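# Move six cart bottles into refrigerator, close door

## Task

Carry all six bottles from the cart into the refrigerator so each stands upright, then close the refrigerator door fully. The task fails if a glass bottle drops any real distance, if the door is swung open or closed violently, or if the robot tips over or is left leaning. When finished, release everything and back the robot away.

## Robot and tools

ROBOT. TidyBot++: a wheeled base (0.54 m long, 0.50 m wide, 0.38 m tall) with one seven-joint arm and a two-finger gripper. The shoulder sits 0.12 m ahead of the base centre, 0.68 m up. Cameras: base_camera (fixed on the base, facing forward) and wrist_camera (looks along the hand). The arm begins folded, hand down, sticking out up to 0.08 m in front of the base. A loose object may occasionally get a small push from outside.

FRAMES. Base frame: origin on the floor below the base centre, x forward, y left, z up, metres. hand_pose uses this frame and marks the point between the finger pads; the hand's own z axis runs out along the fingers, and the fingers close along its y axis. Odometry frame is the base frame as it was at scene start; base_odometry (x, y in m, heading in rad, left positive, -3.142 to 3.142) comes from wheel turns only, so slip looks like travel and drift of centimetres builds up. base_tilt gives forward and right lean in degrees.

TOOL move. Every argument is optional; with no action it just reports state and images. Action keys:
- base: an object with any of translate_m (forward +, -2 to 2 m), strafe_m (left +, -2 to 2 m), rotate_rad (counter-clockwise +, -6.3 to 6.3 rad). All are offsets from where the base last reported itself, along the base axes at command start.
- joints: absolute targets by name: joint_1_rad (unlimited, positive turns the arm clockwise from above, opposite to heading), joint_2_rad -2.249 to 2.249 (shoulder, 0 = upright, + leans forward), joint_3_rad unlimited, joint_4_rad -2.579 to 2.579 (elbow, 0 straight), joint_5_rad unlimited, joint_6_rad -2.099 to 2.099 (wrist), joint_7_rad unlimited (hand roll; at 1.57 with hand down, fingers open left-right), gripper_pos 0 (open, about 85 mm gap) to 1 (closed, gripping with roughly 100-150 N per finger). Unlimited joints take the short way round; send steps under half a turn.
- target: one list of seven numbers [x, y, z, qw, qx, qy, qz], an absolute hand pose in the base frame (metres plus quaternion). With target, joints may carry only gripper_pos.
- speeds: caps for this action: translate_m / strafe_m 0.05 to 0.5 m/s (give one key for a combined move), rotate_rad 0.1 to 1.57 rad/s, gripper_pos.
- cameras: list of base_camera, wrist_camera or all; [] gives none.
- blocking: true (default) waits until everything rests; false returns in about 0.5 s while motion continues.
Unknown keys make a call invalid; out-of-range values are refused, and then the rest of that reply's move, wait and finished_scene calls are skipped.

OTHER TOOLS. wait(seconds 0 to 10, cameras) lets time pass without new commands and reports. stop(cameras) brakes all running motions. zoom_image(camera, region [x0, y0, x1, y1] pixels, at most 504x504) enlarges part of the latest image (base_camera 644x364, wrist_camera 644x476 fisheye). read_manual gives only licence texts. finished_scene(scene: the current scene number) ends the scene permanently; the goal must hold without the robot.

RESULTS. move: done means all motions finished, otherwise the worst status. base_status, joint_status, hand_status: moving, done, off_target (stopped short, may still press), contact_stop, time_out, not_followed, torque_fault, limit_stop_at_motor_heat. hand_pose is measured; hand_target is where the joint targets would put the hand. joint_positions, motor_effort (percent of max, peak in brackets), on_its_own (unrequested motion), "pictures" names the image order. "joint command not followed" / "pose unreachable" mean a safety check held the arm back; "ARM HIT" means the arm struck the base or itself. Tolerances for done: hand 10 mm and 2 degrees; joints about ±0.04 to ±0.11 rad; gripper ±0.03.

USING THE ARM. Target moves usually land within about 3 cm; fix them by adding (desired minus measured) position to your previous target. To hold still, resend hand_target, not hand_pose. Poses low and close in front, pointing forward, go badly and can drive the arm into the base; nothing prevents arm-base contact. Unreachable poses wander up to 10 s then time_out. Hand pointing down reaches at most about 0.94 m high, near the base only. Held loads make the arm sag; correct by adding the error, never by commanding a joint to its present reading. Gripper off_target at closing means an object is held; done at 1 means empty. When a held bottle touches a shelf, hand_pose stops descending though commands keep dropping.

DRIVING. Acceleration up to 0.5 m/s² and 1.57 rad/s²; base moves stop after 14 s. A blocked base shoves hard and may still report done.

AVOID. Do not drive or turn while the arm is caught on something above about 0.6 m, and do not swing an outstretched arm sideways or reach far from the fold over nearby furniture: the robot can topple. Pushing or pulling horizontally with a raised hand can lift wheels; retracting the arm or backing off rights it. Collisions at speed can cause a torque fault (joints 1-4 limit 104.5 N m, 5-7 51.3 N m), freezing the arm 10 s. Long stretched holds heat the motors (MOTOR HOT at 60 °C, sinking stop at 75 °C). Never drop glass, open the door gently with slow moves, keep grip force and swinging loads moderate, avoid squeezing bottles still resting on something, and keep robot time short.

Each tool is called after "Request:" as name([rows], argument=value, ...), one row to a line, values as JSON.

## Session

I'll start by looking at the current state and images.

Request:
move()

Scene clock: 0.00 s.
base_odometry: x=+0.000 y=+0.000 heading=+0.000
base_tilt: forward=+0.2 right=+0.9
base_status: not commanded
joint_positions: joint_1_rad=+0.034 joint_2_rad=-0.312 joint_3_rad=+3.189 joint_4_rad=-2.550 joint_5_rad=-0.032 joint_6_rad=-0.907 joint_7_rad=+1.587 gripper_pos=+0.000
joint_status: not commanded
motor_effort: joint_1_rad=+0 joint_2_rad=-3 joint_3_rad=+0 joint_4_rad=+11 joint_5_rad=-1 joint_6_rad=+0 joint_7_rad=+0
hand_pose: x=+0.2370 y=+0.0014 z=+0.5769 quat_wxyz=(-0.020, +0.999, -0.041, -0.001) (m; base frame)
hand_target: x=+0.2358 y=+0.0015 z=+0.5762 quat_wxyz=(-0.020, +0.999, -0.041, -0.002) (m; base frame)
hand_status: not commanded
pictures: base_camera, wrist_camera

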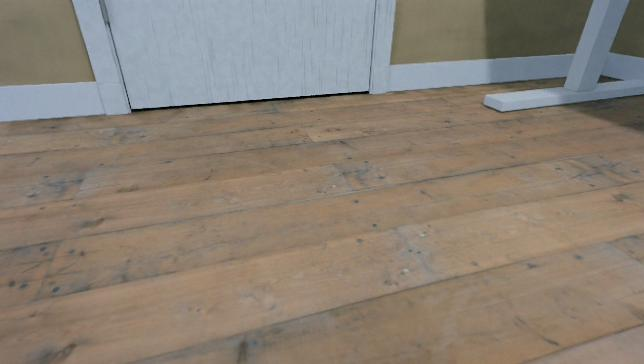

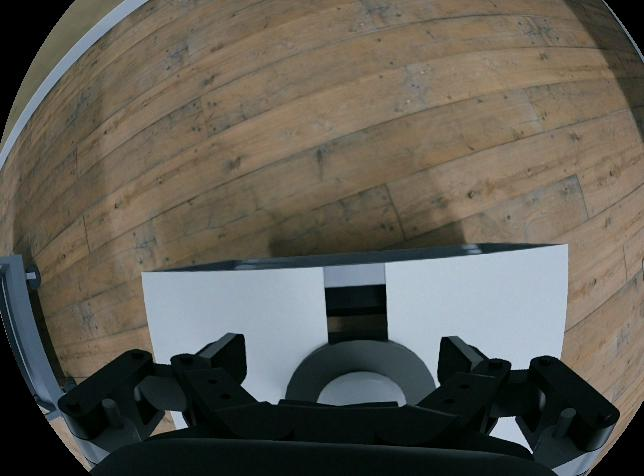

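Request:
zoom_image(camera="wrist_camera", region=[0, 180, 200, 440])

Request:
move(joints={"joint_6_rad": 0.4})

Scaled by 1.938.

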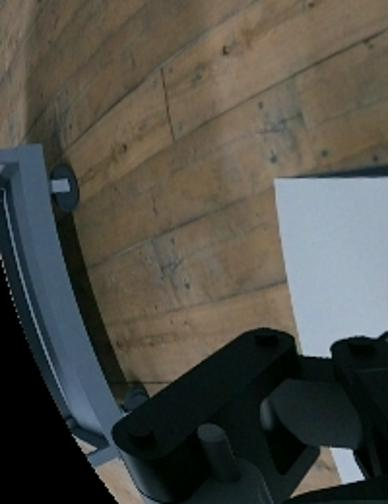

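Scene clock: 22.00 s.
move: done
base_odometry: x=+0.000 y=+0.000 heading=+0.000
base_tilt: forward=+0.2 right=+0.8
base_status: not commanded
joint_positions: joint_1_rad=+0.034 joint_2_rad=-0.312 joint_3_rad=+3.189 joint_4_rad=-2.547 joint_5_rad=-0.032 joint_6_rad=+0.331 joint_7_rad=+1.587 gripper_pos=+0.000
joint_status: all done
motor_effort: joint_1_rad=+0(0) joint_2_rad=-6(7) joint_3_rad=+0(1) joint_4_rad=+16(16) joint_5_rad=+0(1) joint_6_rad=+8(9) joint_7_rad=+0(1)
hand_pose: x=+0.5305 y=-0.0358 z=+0.7864 quat_wxyz=(+0.017, +0.814, -0.045, +0.579) (m; base frame)
hand_target: x=+0.5354 y=-0.0371 z=+0.8041 quat_wxyz=(+0.019, +0.795, -0.045, +0.605) (m; base frame)
hand_status: not commanded
pictures: base_camera, wrist_camera

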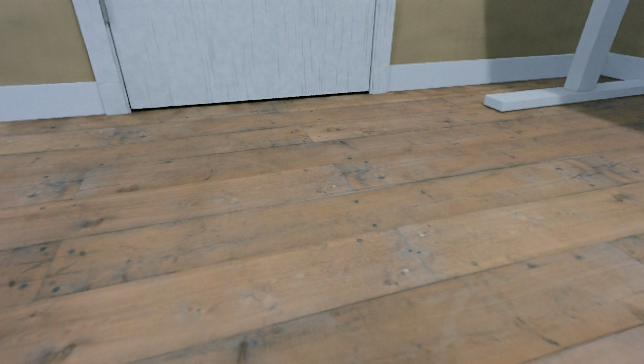

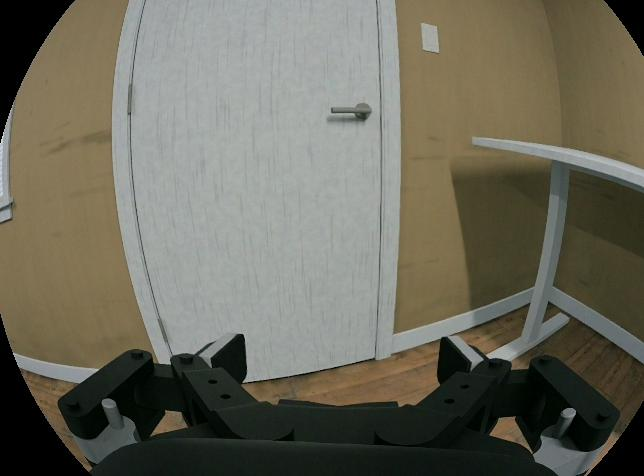

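Request:
move(joints={"joint_1_rad": -1.2, "joint_6_rad": 0.5}, cameras=["wrist_camera"])

Request:
move(joints={"joint_1_rad": -2.4}, cameras=["wrist_camera"])

Request:
move(joints={"joint_1_rad": -3.6}, cameras=["wrist_camera"])

Request:
move(joints={"joint_1_rad": -4.8}, cameras=["wrist_camera"])

Scene clock: 36.10 s.
move: done
base_odometry: x=+0.000 y=+0.000 heading=+0.000
base_tilt: forward=+0.2 right=+0.8
base_status: not commanded
joint_positions: joint_1_rad=-1.183 joint_2_rad=-0.312 joint_3_rad=+3.189 joint_4_rad=-2.547 joint_5_rad=-0.032 joint_6_rad=+0.427 joint_7_rad=+1.587 gripper_pos=+0.000
joint_status: all done
motor_effort: joint_1_rad=+0(1) joint_2_rad=-7(7) joint_3_rad=-1(1) joint_4_rad=+16(16) joint_5_rad=+0(1) joint_6_rad=+9(10) joint_7_rad=+1(1)
hand_pose: x=+0.3001 y=+0.3806 z=+0.8151 quat_wxyz=(-0.337, +0.670, +0.412, +0.518) (m; base frame)
hand_target: x=+0.2956 y=+0.3864 z=+0.8345 quat_wxyz=(-0.355, +0.648, +0.406, +0.538) (m; base frame)
hand_status: not commanded
pictures: wrist_camera

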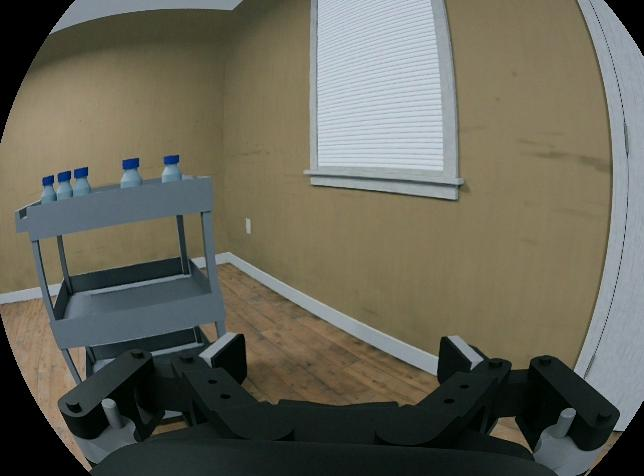

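Scene clock: 38.57 s.
move: done
base_odometry: x=+0.000 y=+0.000 heading=+0.000
base_tilt: forward=+0.2 right=+0.8
base_status: not commanded
joint_positions: joint_1_rad=-2.383 joint_2_rad=-0.312 joint_3_rad=+3.189 joint_4_rad=-2.547 joint_5_rad=-0.032 joint_6_rad=+0.428 joint_7_rad=+1.587 gripper_pos=+0.000
joint_status: all done
motor_effort: joint_1_rad=+0(2) joint_2_rad=-6(7) joint_3_rad=+0(1) joint_4_rad=+15(16) joint_5_rad=+0(1) joint_6_rad=+8(9) joint_7_rad=+0(1)
hand_pose: x=-0.1702 y=+0.3068 z=+0.8155 quat_wxyz=(-0.571, +0.320, +0.718, +0.238) (m; base frame)
hand_target: x=-0.1772 y=+0.3046 z=+0.8345 quat_wxyz=(-0.597, +0.306, +0.701, +0.244) (m; base frame)
hand_status: not commanded
pictures: wrist_camera

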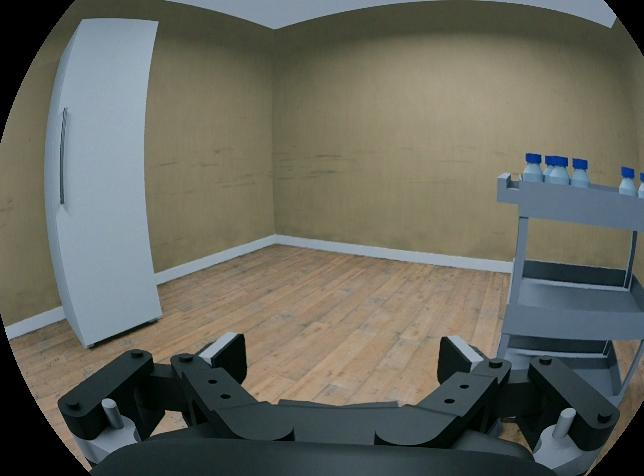

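Scene clock: 41.03 s.
move: done
base_odometry: x=+0.000 y=+0.000 heading=+0.000
base_tilt: forward=+0.1 right=+0.9
base_status: not commanded
joint_positions: joint_1_rad=-3.583 joint_2_rad=-0.312 joint_3_rad=+3.189 joint_4_rad=-2.547 joint_5_rad=-0.032 joint_6_rad=+0.429 joint_7_rad=+1.587 gripper_pos=+0.000
joint_status: all done
motor_effort: joint_1_rad=+0(1) joint_2_rad=-7(7) joint_3_rad=-1(2) joint_4_rad=+15(16) joint_5_rad=+0(1) joint_6_rad=+9(10) joint_7_rad=+0(1)
hand_pose: x=-0.2717 y=-0.1584 z=+0.8156 quat_wxyz=(-0.606, -0.141, +0.773, -0.126) (m; base frame)
hand_target: x=-0.2722 y=-0.1657 z=+0.8345 quat_wxyz=(-0.630, -0.143, +0.751, -0.136) (m; base frame)
hand_status: not commanded
pictures: wrist_camera

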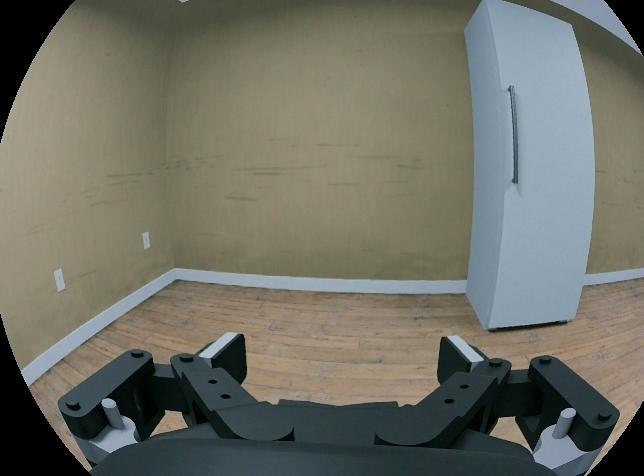

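Scene clock: 43.50 s.
move: done
base_odometry: x=+0.000 y=+0.000 heading=+0.000
base_tilt: forward=+0.1 right=+0.9
base_status: not commanded
joint_positions: joint_1_rad=-4.783 joint_2_rad=-0.312 joint_3_rad=+3.189 joint_4_rad=-2.547 joint_5_rad=-0.032 joint_6_rad=+0.429 joint_7_rad=+1.587 gripper_pos=+0.000
joint_status: all done
motor_effort: joint_1_rad=+0(2) joint_2_rad=-6(7) joint_3_rad=+0(2) joint_4_rad=+16(16) joint_5_rad=+0(1) joint_6_rad=+9(9) joint_7_rad=+0(1)
hand_pose: x=+0.1251 y=-0.4216 z=+0.8157 quat_wxyz=(-0.429, -0.553, +0.558, -0.446) (m; base frame)
hand_target: x=+0.1317 y=-0.4247 z=+0.8345 quat_wxyz=(-0.443, -0.542, +0.539, -0.468) (m; base frame)
hand_status: not commanded
pictures: wrist_camera

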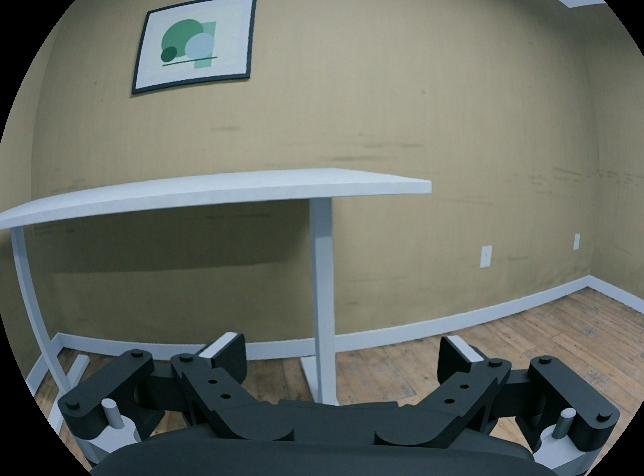

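Request:
move(joints={"joint_1_rad": -3.35, "joint_2_rad": 0.0, "joint_4_rad": -1.2, "joint_6_rad": -0.6}, cameras=["wrist_camera"])

Request:
zoom_image(camera="wrist_camera", region=[270, 0, 520, 330])

Request:
move(joints={"joint_1_rad": -1.7, "joint_4_rad": -1.0, "joint_6_rad": -1.1}, cameras=["wrist_camera"])

Request:
zoom_image(camera="wrist_camera", region=[180, 80, 440, 340])

Scene clock: 121.07 s.
move: done
base_odometry: x=+0.000 y=+0.000 heading=+0.000
base_tilt: forward=+0.2 right=+0.9
base_status: not commanded
joint_positions: joint_1_rad=-3.365 joint_2_rad=-0.030 joint_3_rad=+3.189 joint_4_rad=-1.210 joint_5_rad=-0.032 joint_6_rad=-0.518 joint_7_rad=+1.587 gripper_pos=+0.000
joint_status: all done
motor_effort: joint_1_rad=+0(2) joint_2_rad=-17(18) joint_3_rad=+0(2) joint_4_rad=+18(19) joint_5_rad=+0(1) joint_6_rad=+9(10) joint_7_rad=+0(1)
hand_pose: x=-0.4584 y=-0.1085 z=+1.1825 quat_wxyz=(-0.657, -0.066, +0.748, -0.068) (m; base frame)
hand_target: x=-0.4688 y=-0.1028 z=+1.1458 quat_wxyz=(-0.619, -0.065, +0.781, -0.060) (m; base frame)
hand_status: not commanded
pictures: wrist_camera

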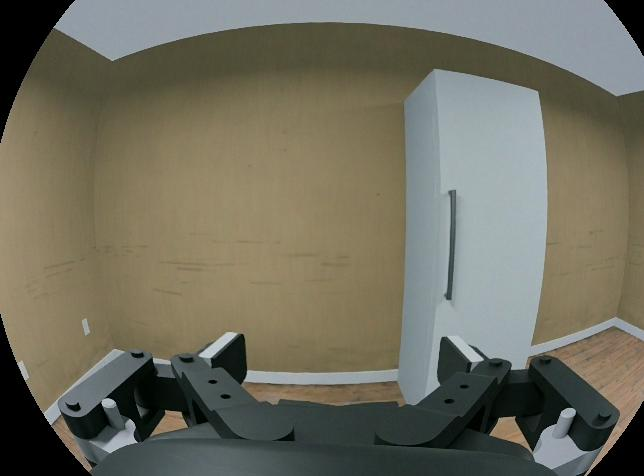

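Scaled by 1.527.

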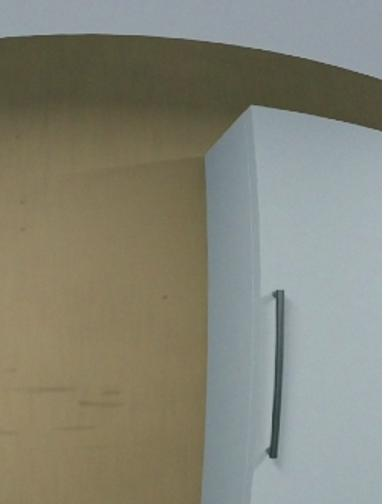

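Scene clock: 123.93 s.
move: done
base_odometry: x=+0.000 y=+0.000 heading=+0.000
base_tilt: forward=+0.2 right=+0.9
base_status: not commanded
joint_positions: joint_1_rad=-1.715 joint_2_rad=-0.021 joint_3_rad=+3.189 joint_4_rad=-1.012 joint_5_rad=-0.032 joint_6_rad=-1.019 joint_7_rad=+1.587 gripper_pos=+0.000
joint_status: all done
motor_effort: joint_1_rad=+0(2) joint_2_rad=-16(19) joint_3_rad=-1(3) joint_4_rad=+16(18) joint_5_rad=-1(2) joint_6_rad=+8(10) joint_7_rad=+0(1)
hand_pose: x=+0.0573 y=+0.5331 z=+1.1424 quat_wxyz=(-0.405, +0.562, +0.630, +0.351) (m; base frame)
hand_target: x=+0.0650 y=+0.5311 z=+1.1154 quat_wxyz=(-0.374, +0.582, +0.643, +0.328) (m; base frame)
hand_status: not commanded
pictures: wrist_camera

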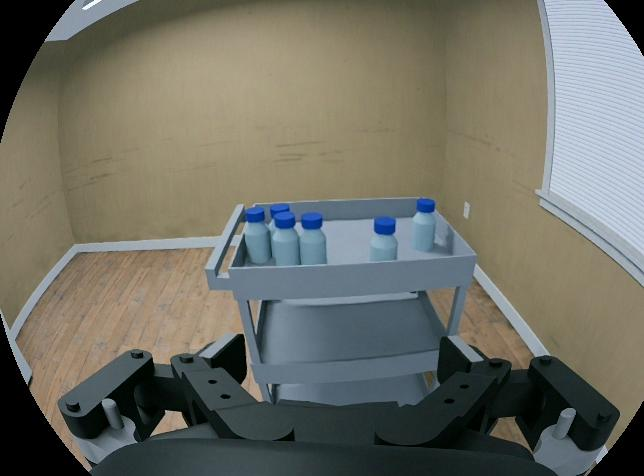

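Scaled by 1.938.

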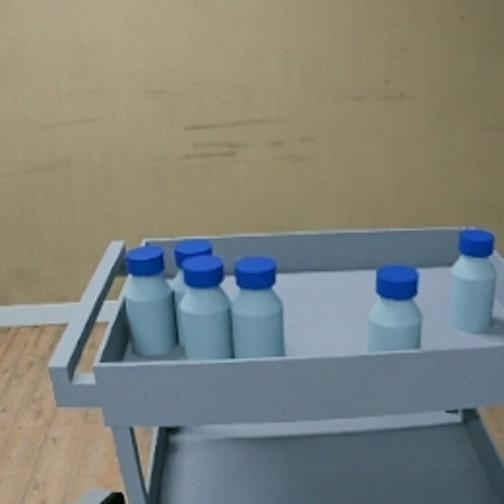

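Request:
move(base={"translate_m": -0.80, "strafe_m": 0.27, "rotate_rad": -2.967}, joints={"joint_1_rad": 0.0, "joint_2_rad": -0.189, "joint_3_rad": 3.1416, "joint_4_rad": -2.066, "joint_5_rad": 0.0, "joint_6_rad": 0.307, "joint_7_rad": 1.5708})

Scene clock: 353.37 s.
move: done
base_odometry: x=-0.800 y=+0.270 heading=-2.966
base_tilt: forward=+0.1 right=+0.9
base_status: done
joint_positions: joint_1_rad=-0.005 joint_2_rad=-0.170 joint_3_rad=+3.167 joint_4_rad=-2.037 joint_5_rad=-0.032 joint_6_rad=+0.235 joint_7_rad=+1.587 gripper_pos=+0.000
joint_status: all done
motor_effort: joint_1_rad=+0(3) joint_2_rad=-13(24) joint_3_rad=-1(3) joint_4_rad=+18(19) joint_5_rad=-1(2) joint_6_rad=+9(9) joint_7_rad=+0(2)
hand_pose: x=+0.6592 y=-0.0128 z=+0.9856 quat_wxyz=(+0.003, +0.728, -0.017, +0.685) (m; base frame)
hand_target: x=+0.6510 y=+0.0013 z=+1.0005 quat_wxyz=(+0.000, +0.707, +0.000, +0.707) (m; base frame)
hand_status: not commanded
pictures: base_camera, wrist_camera

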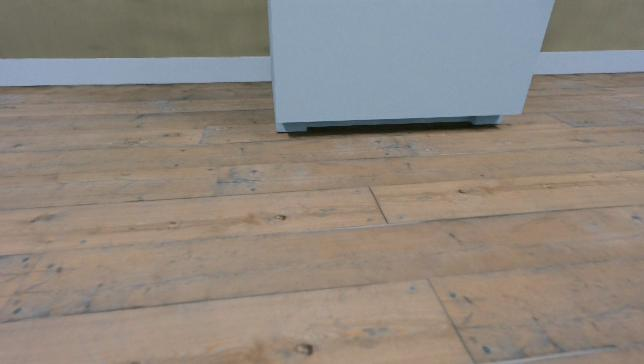

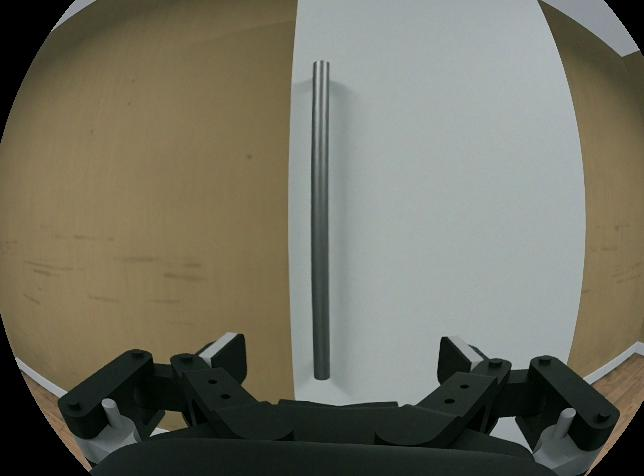

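Request:
zoom_image(camera="base_camera", region=[255, 60, 405, 160])

Request:
zoom_image(camera="base_camera", region=[405, 50, 555, 150])

Request:
zoom_image(camera="wrist_camera", region=[230, 20, 440, 240])

Scaled by 3.360.

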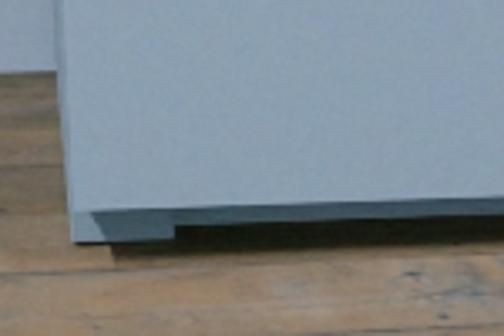

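Scaled by 3.360.

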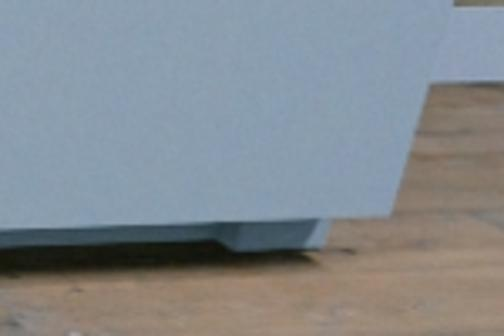

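Scaled by 2.291.

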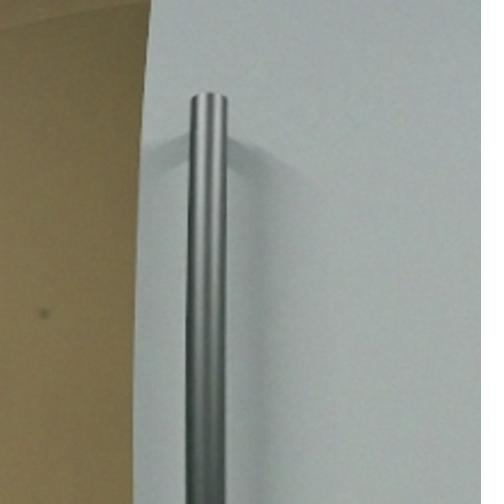

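Request:
move(base={"translate_m": 0.292, "strafe_m": -0.042, "rotate_rad": 0.085})

Scene clock: 430.47 s.
move: done
base_odometry: x=-1.095 y=+0.260 heading=-2.881
base_tilt: forward=+0.2 right=+0.8
base_status: done
joint_positions: joint_1_rad=-0.005 joint_2_rad=-0.180 joint_3_rad=+3.154 joint_4_rad=-2.040 joint_5_rad=-0.032 joint_6_rad=+0.238 joint_7_rad=+1.587 gripper_pos=+0.000
joint_status: not commanded
motor_effort: joint_1_rad=+0(2) joint_2_rad=-13(17) joint_3_rad=+0(2) joint_4_rad=+18(19) joint_5_rad=-1(1) joint_6_rad=+9(10) joint_7_rad=+0(1)
hand_pose: x=+0.6559 y=-0.0055 z=+0.9906 quat_wxyz=(-0.001, +0.725, -0.011, +0.689) (m; base frame)
hand_target: x=+0.6510 y=+0.0013 z=+1.0005 quat_wxyz=(+0.000, +0.707, +0.000, +0.707) (m; base frame)
hand_status: not commanded
pictures: base_camera, wrist_camera

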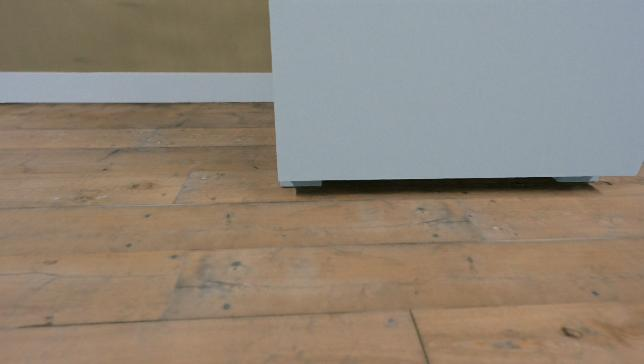

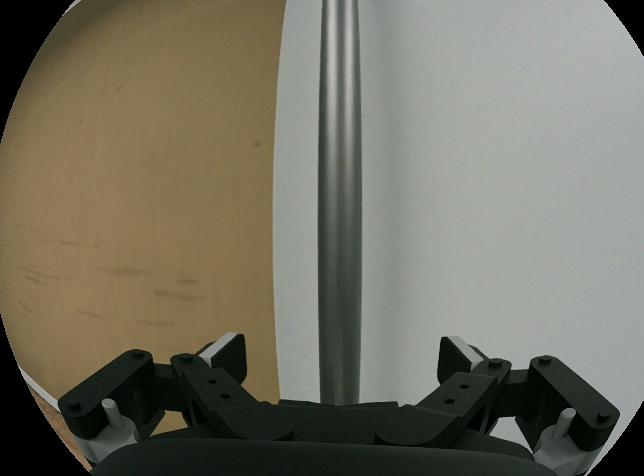

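Request:
move(base={"translate_m": 0.045}, speeds={"translate_m": 0.1}, cameras=["wrist_camera"])

Request:
zoom_image(camera="wrist_camera", region=[180, 220, 500, 440])

Scene clock: 462.20 s.
move: done
base_odometry: x=-1.139 y=+0.249 heading=-2.881
base_tilt: forward=+0.2 right=+0.9
base_status: done
joint_positions: joint_1_rad=-0.005 joint_2_rad=-0.184 joint_3_rad=+3.154 joint_4_rad=-2.040 joint_5_rad=-0.032 joint_6_rad=+0.239 joint_7_rad=+1.587 gripper_pos=+0.000
joint_status: not commanded
motor_effort: joint_1_rad=+0(1) joint_2_rad=-13(15) joint_3_rad=-1(1) joint_4_rad=+18(19) joint_5_rad=+0(1) joint_6_rad=+9(9) joint_7_rad=-1(1)
hand_pose: x=+0.6546 y=-0.0055 z=+0.9927 quat_wxyz=(-0.001, +0.723, -0.011, +0.691) (m; base frame)
hand_target: x=+0.6510 y=+0.0013 z=+1.0005 quat_wxyz=(+0.000, +0.707, +0.000, +0.707) (m; base frame)
hand_status: not commanded
pictures: wrist_camera

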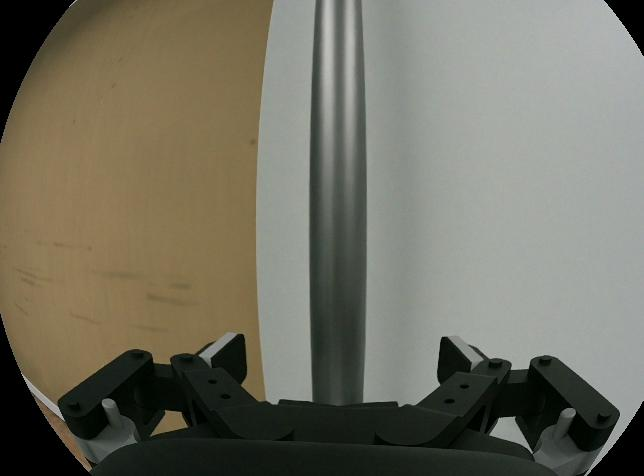

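Scaled by 1.575.

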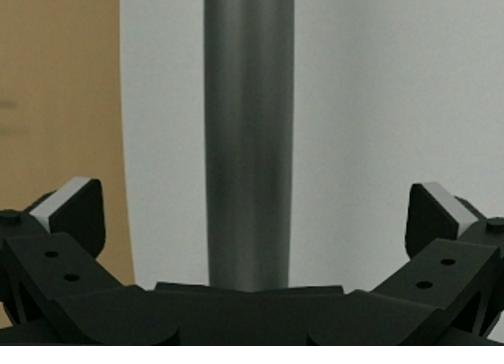

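Request:
move(base={"translate_m": -0.01}, speeds={"translate_m": 0.05}, joints={"gripper_pos": 0.88}, cameras=["wrist_camera"])

Request:
zoom_image(camera="wrist_camera", region=[180, 220, 500, 440])

Scene clock: 488.97 s.
move: done
base_odometry: x=-1.129 y=+0.252 heading=-2.881
base_tilt: forward=+0.2 right=+0.8
base_status: done
joint_positions: joint_1_rad=-0.005 joint_2_rad=-0.195 joint_3_rad=+3.150 joint_4_rad=-2.047 joint_5_rad=-0.032 joint_6_rad=+0.240 joint_7_rad=+1.587 gripper_pos=+0.880
joint_status: all done
motor_effort: joint_1_rad=+0(5) joint_2_rad=-13(17) joint_3_rad=+0(5) joint_4_rad=+18(21) joint_5_rad=+0(2) joint_6_rad=+9(10) joint_7_rad=+0(1)
hand_pose: x=+0.6507 y=-0.0033 z=+0.9947 quat_wxyz=(-0.002, +0.721, -0.010, +0.692) (m; base frame)
hand_target: x=+0.6510 y=+0.0013 z=+1.0005 quat_wxyz=(+0.000, +0.707, +0.000, +0.707) (m; base frame)
hand_status: not commanded
pictures: wrist_camera

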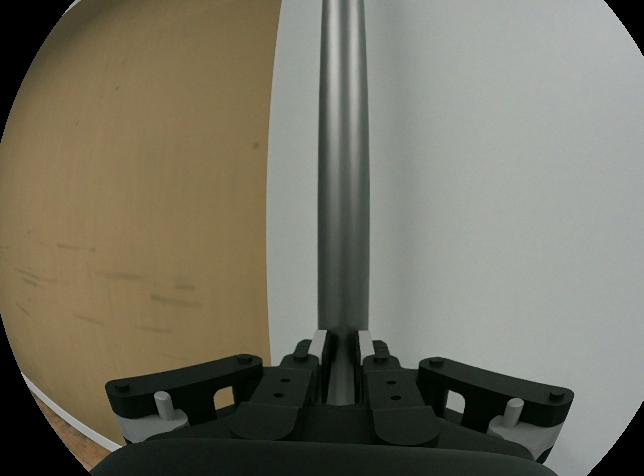

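Scaled by 1.575.

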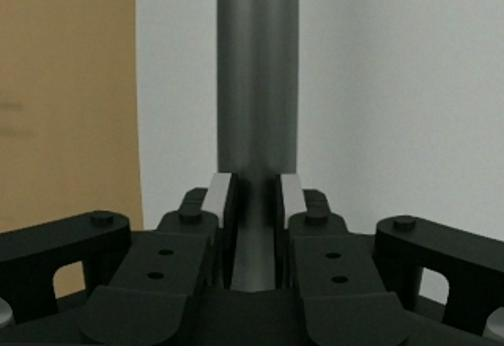

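Request:
zoom_image(camera="wrist_camera", region=[280, 300, 410, 420])

Scaled by 3.877.

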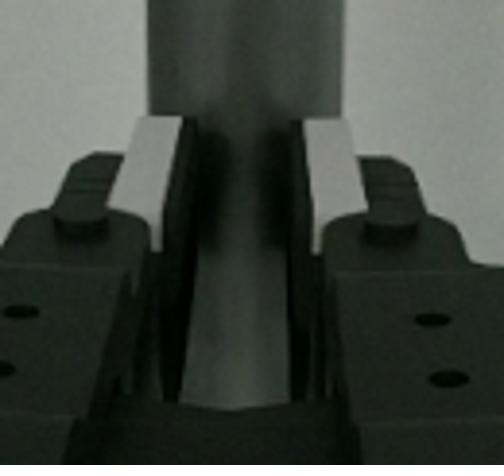

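Request:
move(base={"translate_m": 0.04}, speeds={"translate_m": 0.08}, joints={"gripper_pos": 0.2}, cameras=["wrist_camera"])

Request:
move(joints={"gripper_pos": 0.85}, cameras=["wrist_camera"])

Scene clock: 529.20 s.
move: done
base_odometry: x=-1.168 y=+0.241 heading=-2.881
base_tilt: forward=+0.2 right=+0.9
base_status: done
joint_positions: joint_1_rad=-0.005 joint_2_rad=-0.197 joint_3_rad=+3.150 joint_4_rad=-2.049 joint_5_rad=-0.032 joint_6_rad=+0.241 joint_7_rad=+1.587 gripper_pos=+0.200
joint_status: all done
motor_effort: joint_1_rad=+0(1) joint_2_rad=-12(15) joint_3_rad=-1(2) joint_4_rad=+18(21) joint_5_rad=+0(1) joint_6_rad=+9(10) joint_7_rad=+0(1)
hand_pose: x=+0.6496 y=-0.0033 z=+0.9945 quat_wxyz=(-0.002, +0.721, -0.010, +0.693) (m; base frame)
hand_target: x=+0.6510 y=+0.0013 z=+1.0005 quat_wxyz=(+0.000, +0.707, +0.000, +0.707) (m; base frame)
hand_status: not commanded
pictures: wrist_camera

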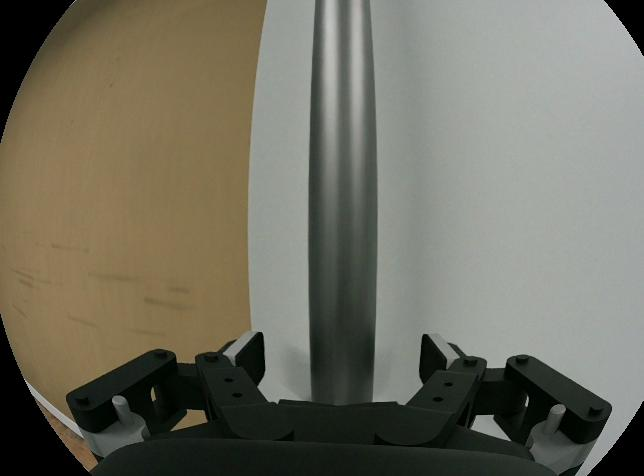

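Scene clock: 530.10 s.
move: off_target
base_odometry: x=-1.168 y=+0.241 heading=-2.881
base_tilt: forward=+0.1 right=+0.8
base_status: not commanded
joint_positions: joint_1_rad=-0.004 joint_2_rad=-0.198 joint_3_rad=+3.150 joint_4_rad=-2.050 joint_5_rad=-0.032 joint_6_rad=+0.241 joint_7_rad=+1.587 gripper_pos=+0.751
joint_status: gripper_pos off_target (ended at +0.751, target +0.850)
motor_effort: joint_1_rad=+0(2) joint_2_rad=-11(13) joint_3_rad=-1(3) joint_4_rad=+19(21) joint_5_rad=+0(1) joint_6_rad=+9(10) joint_7_rad=-1(1)
hand_pose: x=+0.6495 y=-0.0036 z=+0.9945 quat_wxyz=(-0.002, +0.721, -0.010, +0.693) (m; base frame)
hand_target: x=+0.6510 y=+0.0013 z=+1.0005 quat_wxyz=(+0.000, +0.707, +0.000, +0.707) (m; base frame)
hand_status: not commanded
pictures: wrist_camera

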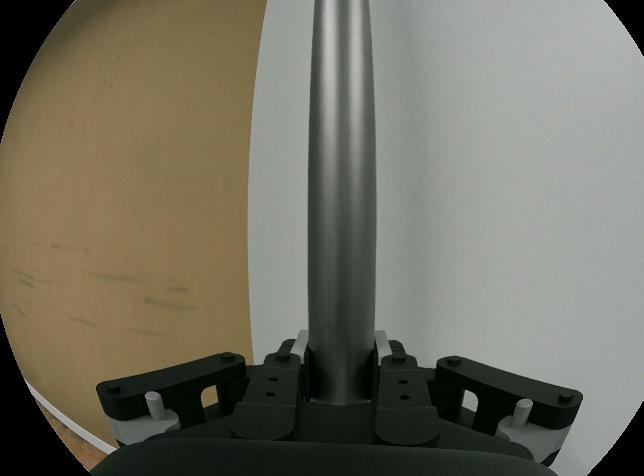

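Request:
zoom_image(camera="wrist_camera", region=[270, 290, 420, 430])

Scaled by 3.360.

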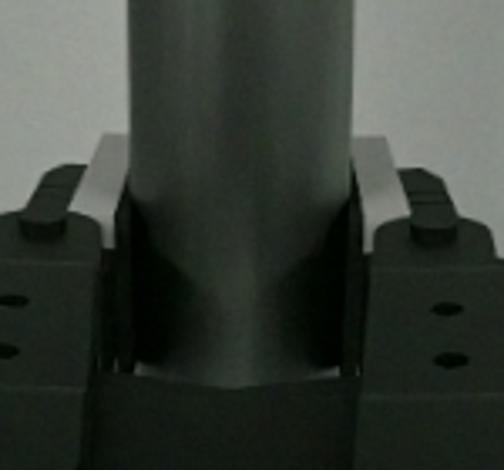

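Request:
move(base={"translate_m": -0.046, "strafe_m": -0.064, "rotate_rad": 0.0873}, speeds={"translate_m": 0.08, "rotate_rad": 0.1})

Scene clock: 566.77 s.
move: done
base_odometry: x=-1.140 y=+0.315 heading=-2.793
base_tilt: forward=+0.2 right=+0.9
base_status: done
joint_positions: joint_1_rad=-0.002 joint_2_rad=-0.156 joint_3_rad=+3.146 joint_4_rad=-2.034 joint_5_rad=-0.032 joint_6_rad=+0.283 joint_7_rad=+1.587 gripper_pos=+0.752
joint_status: not commanded
motor_effort: joint_1_rad=-1(4) joint_2_rad=-19(34) joint_3_rad=-2(5) joint_4_rad=+15(18) joint_5_rad=-1(2) joint_6_rad=+8(9) joint_7_rad=-1(1)
hand_pose: x=+0.6645 y=-0.0031 z=+0.9949 quat_wxyz=(-0.001, +0.716, -0.009, +0.698) (m; base frame)
hand_target: x=+0.6510 y=+0.0013 z=+1.0005 quat_wxyz=(+0.000, +0.707, +0.000, +0.707) (m; base frame)
hand_status: not commanded
pictures: base_camera, wrist_camera

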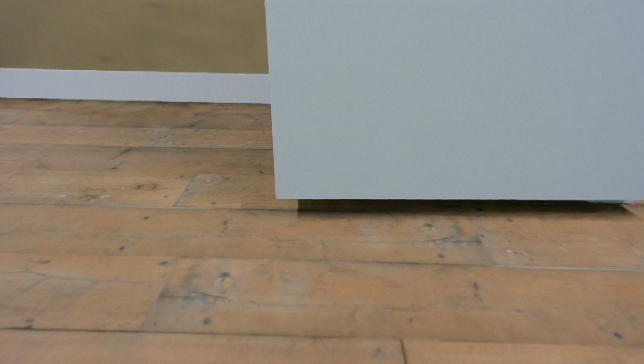

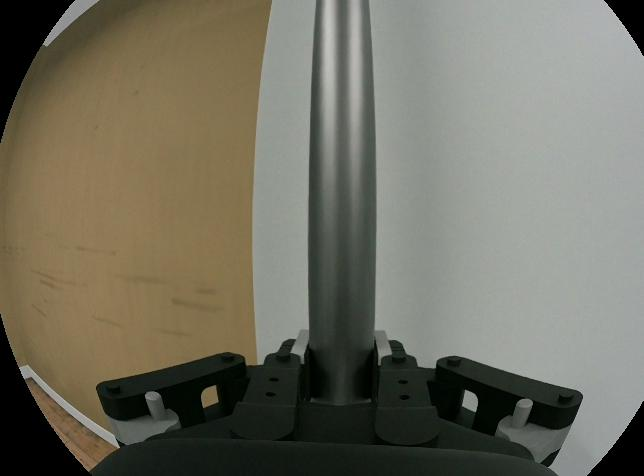

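Request:
move(base={"translate_m": -0.12, "strafe_m": -0.203, "rotate_rad": 0.2618}, speeds={"translate_m": 0.16, "rotate_rad": 0.16})

Scene clock: 579.97 s.
move: done
base_odometry: x=-1.096 y=+0.547 heading=-2.531
base_tilt: forward=+0.2 right=+0.8
base_status: done
joint_positions: joint_1_rad=-0.001 joint_2_rad=-0.151 joint_3_rad=+3.144 joint_4_rad=-2.029 joint_5_rad=-0.032 joint_6_rad=+0.283 joint_7_rad=+1.587 gripper_pos=+0.752
joint_status: not commanded
motor_effort: joint_1_rad=+0(6) joint_2_rad=-18(25) joint_3_rad=+0(6) joint_4_rad=+15(15) joint_5_rad=+0(2) joint_6_rad=+7(9) joint_7_rad=+0(1)
hand_pose: x=+0.6666 y=-0.0022 z=+0.9953 quat_wxyz=(-0.002, +0.716, -0.009, +0.698) (m; base frame)
hand_target: x=+0.6510 y=+0.0013 z=+1.0005 quat_wxyz=(+0.000, +0.707, +0.000, +0.707) (m; base frame)
hand_status: not commanded
pictures: base_camera, wrist_camera

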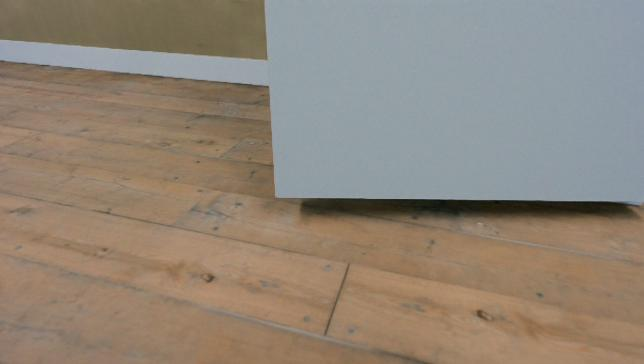

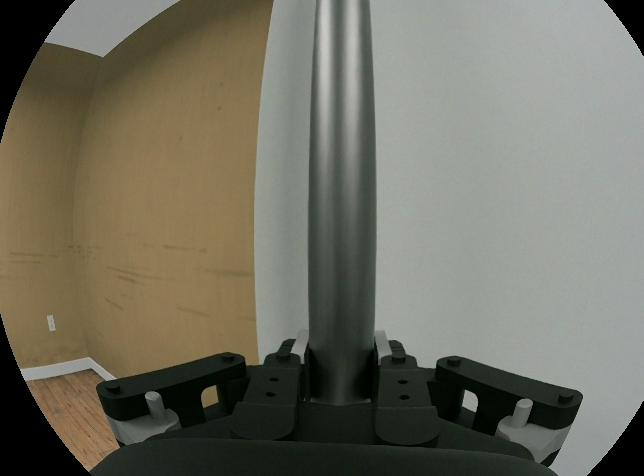

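Request:
move(base={"translate_m": -0.146, "strafe_m": -0.2815, "rotate_rad": 0.349}, speeds={"translate_m": 0.2, "rotate_rad": 0.19}, cameras=["base_camera"])

Request:
move(base={"translate_m": -0.146, "strafe_m": -0.2815, "rotate_rad": 0.349}, speeds={"translate_m": 0.2, "rotate_rad": 0.19})

Scene clock: 595.90 s.
move: done
base_odometry: x=-1.138 y=+0.861 heading=-2.183
base_tilt: forward=+0.2 right=+0.8
base_status: done
joint_positions: joint_1_rad=-0.006 joint_2_rad=-0.152 joint_3_rad=+3.134 joint_4_rad=-2.029 joint_5_rad=-0.032 joint_6_rad=+0.283 joint_7_rad=+1.587 gripper_pos=+0.752
joint_status: not commanded
motor_effort: joint_1_rad=+1(7) joint_2_rad=-17(24) joint_3_rad=+0(7) joint_4_rad=+15(16) joint_5_rad=+0(2) joint_6_rad=+7(8) joint_7_rad=-1(1)
hand_pose: x=+0.6662 y=+0.0067 z=+0.9957 quat_wxyz=(-0.006, +0.715, -0.003, +0.699) (m; base frame)
hand_target: x=+0.6510 y=+0.0013 z=+1.0005 quat_wxyz=(+0.000, +0.707, +0.000, +0.707) (m; base frame)
hand_status: not commanded
pictures: base_camera

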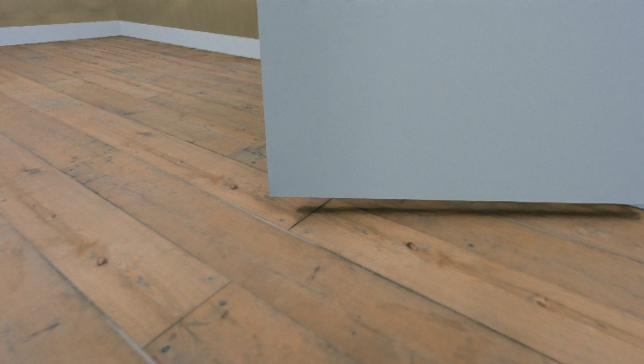

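Scene clock: 598.20 s.
move: done
base_odometry: x=-1.285 y=+1.143 heading=-1.834
base_tilt: forward=+0.2 right=+0.9
base_status: done
joint_positions: joint_1_rad=-0.015 joint_2_rad=-0.159 joint_3_rad=+3.123 joint_4_rad=-2.036 joint_5_rad=-0.032 joint_6_rad=+0.284 joint_7_rad=+1.587 gripper_pos=+0.752
joint_status: not commanded
motor_effort: joint_1_rad=+3(10) joint_2_rad=-16(24) joint_3_rad=+3(10) joint_4_rad=+16(17) joint_5_rad=-1(2) joint_6_rad=+7(9) joint_7_rad=+0(1)
hand_pose: x=+0.6627 y=+0.0175 z=+0.9957 quat_wxyz=(-0.012, +0.715, +0.005, +0.699) (m; base frame)
hand_target: x=+0.6510 y=+0.0013 z=+1.0005 quat_wxyz=(+0.000, +0.707, +0.000, +0.707) (m; base frame)
hand_status: not commanded
pictures: base_camera, wrist_camera

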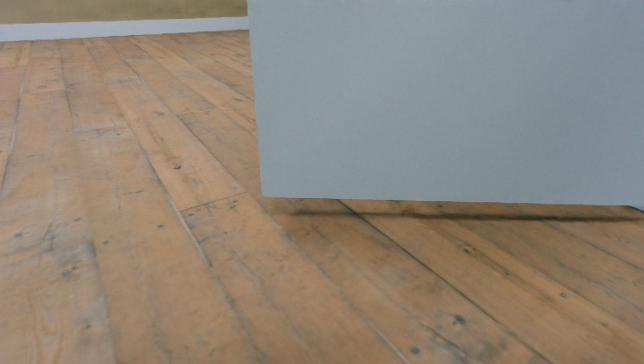

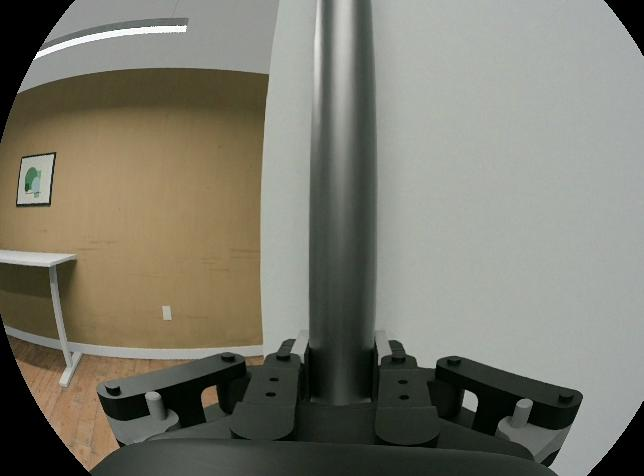

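Request:
move(base={"translate_m": -0.146, "strafe_m": -0.268, "rotate_rad": 0.349}, speeds={"translate_m": 0.2, "rotate_rad": 0.19}, cameras=["base_camera"])

Request:
move(base={"translate_m": -0.146, "strafe_m": -0.275, "rotate_rad": 0.349}, speeds={"translate_m": 0.18, "rotate_rad": 0.17})

Scene clock: 611.30 s.
move: done
base_odometry: x=-1.506 y=+1.353 heading=-1.486
base_tilt: forward=+0.2 right=+0.9
base_status: done
joint_positions: joint_1_rad=-0.014 joint_2_rad=-0.174 joint_3_rad=+3.123 joint_4_rad=-2.049 joint_5_rad=-0.032 joint_6_rad=+0.284 joint_7_rad=+1.587 gripper_pos=+0.752
joint_status: not commanded
motor_effort: joint_1_rad=+2(11) joint_2_rad=-15(23) joint_3_rad=+1(12) joint_4_rad=+17(20) joint_5_rad=-1(3) joint_6_rad=+9(11) joint_7_rad=+0(1)
hand_pose: x=+0.6568 y=+0.0172 z=+0.9954 quat_wxyz=(-0.012, +0.714, +0.005, +0.700) (m; base frame)
hand_target: x=+0.6510 y=+0.0013 z=+1.0005 quat_wxyz=(+0.000, +0.707, +0.000, +0.707) (m; base frame)
hand_status: not commanded
pictures: base_camera

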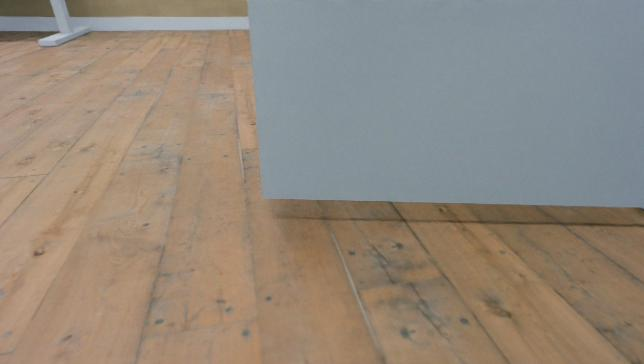

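Scene clock: 613.80 s.
move: done
base_odometry: x=-1.792 y=+1.475 heading=-1.138
base_tilt: forward=+0.2 right=+1.0
base_status: done
joint_positions: joint_1_rad=-0.022 joint_2_rad=-0.060 joint_3_rad=+3.120 joint_4_rad=-1.955 joint_5_rad=-0.032 joint_6_rad=+0.306 joint_7_rad=+1.587 gripper_pos=+0.756
joint_status: not commanded
motor_effort: joint_1_rad=+3(15) joint_2_rad=-39(45) joint_3_rad=+1(15) joint_4_rad=-1(21) joint_5_rad=-2(4) joint_6_rad=+1(12) joint_7_rad=-1(1)
hand_pose: x=+0.7023 y=+0.0242 z=+0.9959 quat_wxyz=(-0.016, +0.714, +0.008, +0.700) (m; base frame)
hand_target: x=+0.6510 y=+0.0013 z=+1.0005 quat_wxyz=(+0.000, +0.707, +0.000, +0.707) (m; base frame)
hand_status: not commanded
pictures: base_camera, wrist_camera

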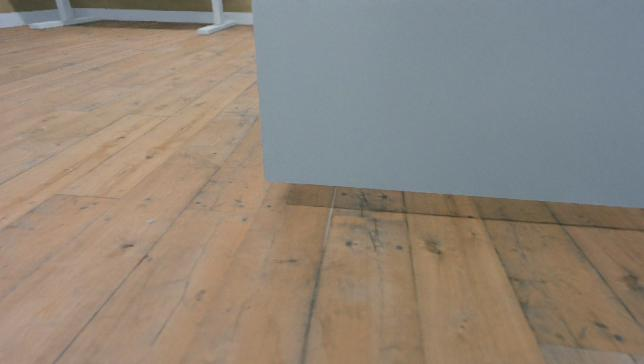

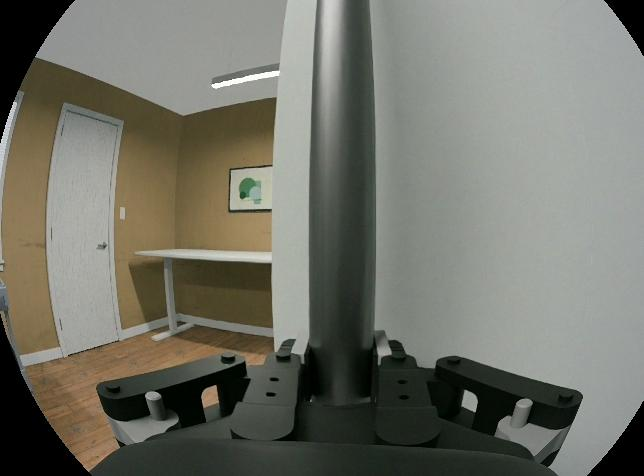

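Request:
move(base={"translate_m": 0.045}, speeds={"translate_m": 0.15}, cameras=[])

Request:
move(joints={"gripper_pos": 0.0})

Scene clock: 625.10 s.
move: done
base_odometry: x=-1.773 y=+1.434 heading=-1.138
base_tilt: forward=+0.2 right=+0.8
base_status: done
joint_positions: joint_1_rad=-0.023 joint_2_rad=-0.167 joint_3_rad=+3.120 joint_4_rad=-2.055 joint_5_rad=-0.032 joint_6_rad=+0.306 joint_7_rad=+1.587 gripper_pos=+0.756
joint_status: not commanded
motor_effort: joint_1_rad=+6(6) joint_2_rad=-17(40) joint_3_rad=+7(7) joint_4_rad=+19(21) joint_5_rad=-2(3) joint_6_rad=+10(11) joint_7_rad=+0(1)
hand_pose: x=+0.6581 y=+0.0235 z=+0.9953 quat_wxyz=(-0.016, +0.711, +0.009, +0.703) (m; base frame)
hand_target: x=+0.6510 y=+0.0013 z=+1.0005 quat_wxyz=(+0.000, +0.707, +0.000, +0.707) (m; base frame)
hand_status: not commanded
pictures: none
No camera images: "cameras" was empty.

Scene clock: 626.13 s.
move: done
base_odometry: x=-1.773 y=+1.434 heading=-1.138
base_tilt: forward=+0.2 right=+0.9
base_status: not commanded
joint_positions: joint_1_rad=-0.005 joint_2_rad=-0.180 joint_3_rad=+3.132 joint_4_rad=-2.055 joint_5_rad=-0.032 joint_6_rad=+0.306 joint_7_rad=+1.587 gripper_pos=+0.000
joint_status: all done
motor_effort: joint_1_rad=+0(6) joint_2_rad=-13(18) joint_3_rad=+0(6) joint_4_rad=+18(19) joint_5_rad=-1(3) joint_6_rad=+9(11) joint_7_rad=+0(1)
hand_pose: x=+0.6548 y=+0.0068 z=+1.0021 quat_wxyz=(-0.006, +0.707, -0.003, +0.708) (m; base frame)
hand_target: x=+0.6510 y=+0.0013 z=+1.0005 quat_wxyz=(+0.000, +0.707, +0.000, +0.707) (m; base frame)
hand_status: not commanded
pictures: base_camera, wrist_camera

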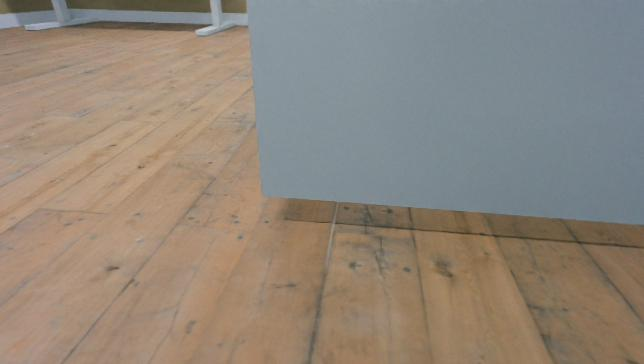

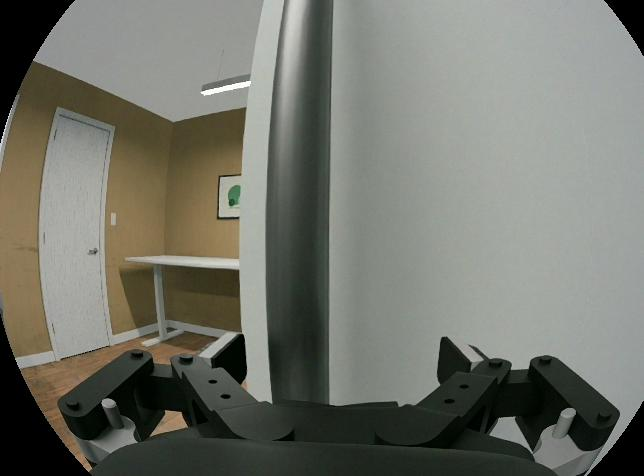

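Request:
move(base={"translate_m": -0.2}, cameras=[])

Request:
move(base={"translate_m": 0.65, "strafe_m": 0.75}, cameras=[])

Request:
move(base={"translate_m": 0.64, "strafe_m": -0.20, "rotate_rad": -1.70})

Scene clock: 687.33 s.
move: done
base_odometry: x=-1.857 y=+1.616 heading=-1.138
base_tilt: forward=+0.2 right=+0.8
base_status: done
joint_positions: joint_1_rad=-0.005 joint_2_rad=-0.193 joint_3_rad=+3.132 joint_4_rad=-2.055 joint_5_rad=-0.032 joint_6_rad=+0.306 joint_7_rad=+1.587 gripper_pos=+0.000
joint_status: not commanded
motor_effort: joint_1_rad=+0(1) joint_2_rad=-13(17) joint_3_rad=-1(1) joint_4_rad=+18(19) joint_5_rad=+0(1) joint_6_rad=+9(10) joint_7_rad=+0(1)
hand_pose: x=+0.6505 y=+0.0067 z=+1.0093 quat_wxyz=(-0.006, +0.702, -0.003, +0.712) (m; base frame)
hand_target: x=+0.6510 y=+0.0013 z=+1.0005 quat_wxyz=(+0.000, +0.707, +0.000, +0.707) (m; base frame)
hand_status: not commanded
pictures: none
No camera images: "cameras" was empty.

Scene clock: 690.60 s.
move: done
base_odometry: x=-0.903 y=+1.341 heading=-1.137
base_tilt: forward=+0.2 right=+0.8
base_status: done
joint_positions: joint_1_rad=-0.005 joint_2_rad=-0.193 joint_3_rad=+3.132 joint_4_rad=-2.055 joint_5_rad=-0.032 joint_6_rad=+0.306 joint_7_rad=+1.587 gripper_pos=+0.000
joint_status: not commanded
motor_effort: joint_1_rad=+0(1) joint_2_rad=-13(14) joint_3_rad=+0(2) joint_4_rad=+18(19) joint_5_rad=+0(1) joint_6_rad=+9(10) joint_7_rad=+0(1)
hand_pose: x=+0.6505 y=+0.0065 z=+1.0093 quat_wxyz=(-0.006, +0.702, -0.003, +0.712) (m; base frame)
hand_target: x=+0.6510 y=+0.0013 z=+1.0005 quat_wxyz=(+0.000, +0.707, +0.000, +0.707) (m; base frame)
hand_status: not commanded
pictures: none
No camera images: "cameras" was empty.

Scene clock: 693.53 s.
move: done
base_odometry: x=-0.816 y=+0.676 heading=-2.838
base_tilt: forward=+0.2 right=+0.8
base_status: done
joint_positions: joint_1_rad=-0.004 joint_2_rad=-0.193 joint_3_rad=+3.132 joint_4_rad=-2.055 joint_5_rad=-0.032 joint_6_rad=+0.306 joint_7_rad=+1.587 gripper_pos=+0.000
joint_status: not commanded
motor_effort: joint_1_rad=+0(2) joint_2_rad=-13(15) joint_3_rad=-1(2) joint_4_rad=+18(19) joint_5_rad=-1(1) joint_6_rad=+9(10) joint_7_rad=+0(1)
hand_pose: x=+0.6504 y=+0.0060 z=+1.0094 quat_wxyz=(-0.006, +0.702, -0.003, +0.712) (m; base frame)
hand_target: x=+0.6510 y=+0.0013 z=+1.0005 quat_wxyz=(+0.000, +0.707, +0.000, +0.707) (m; base frame)
hand_status: not commanded
pictures: base_camera, wrist_camera

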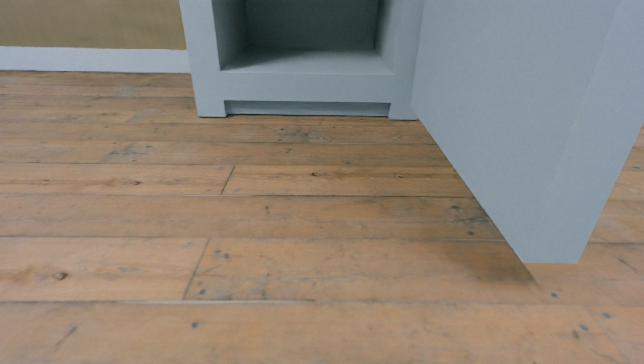

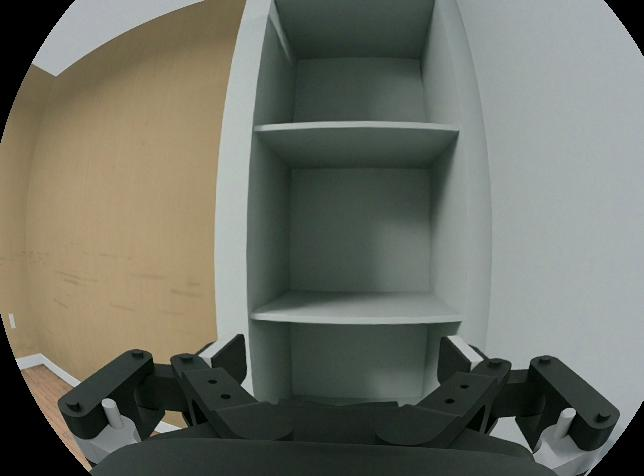

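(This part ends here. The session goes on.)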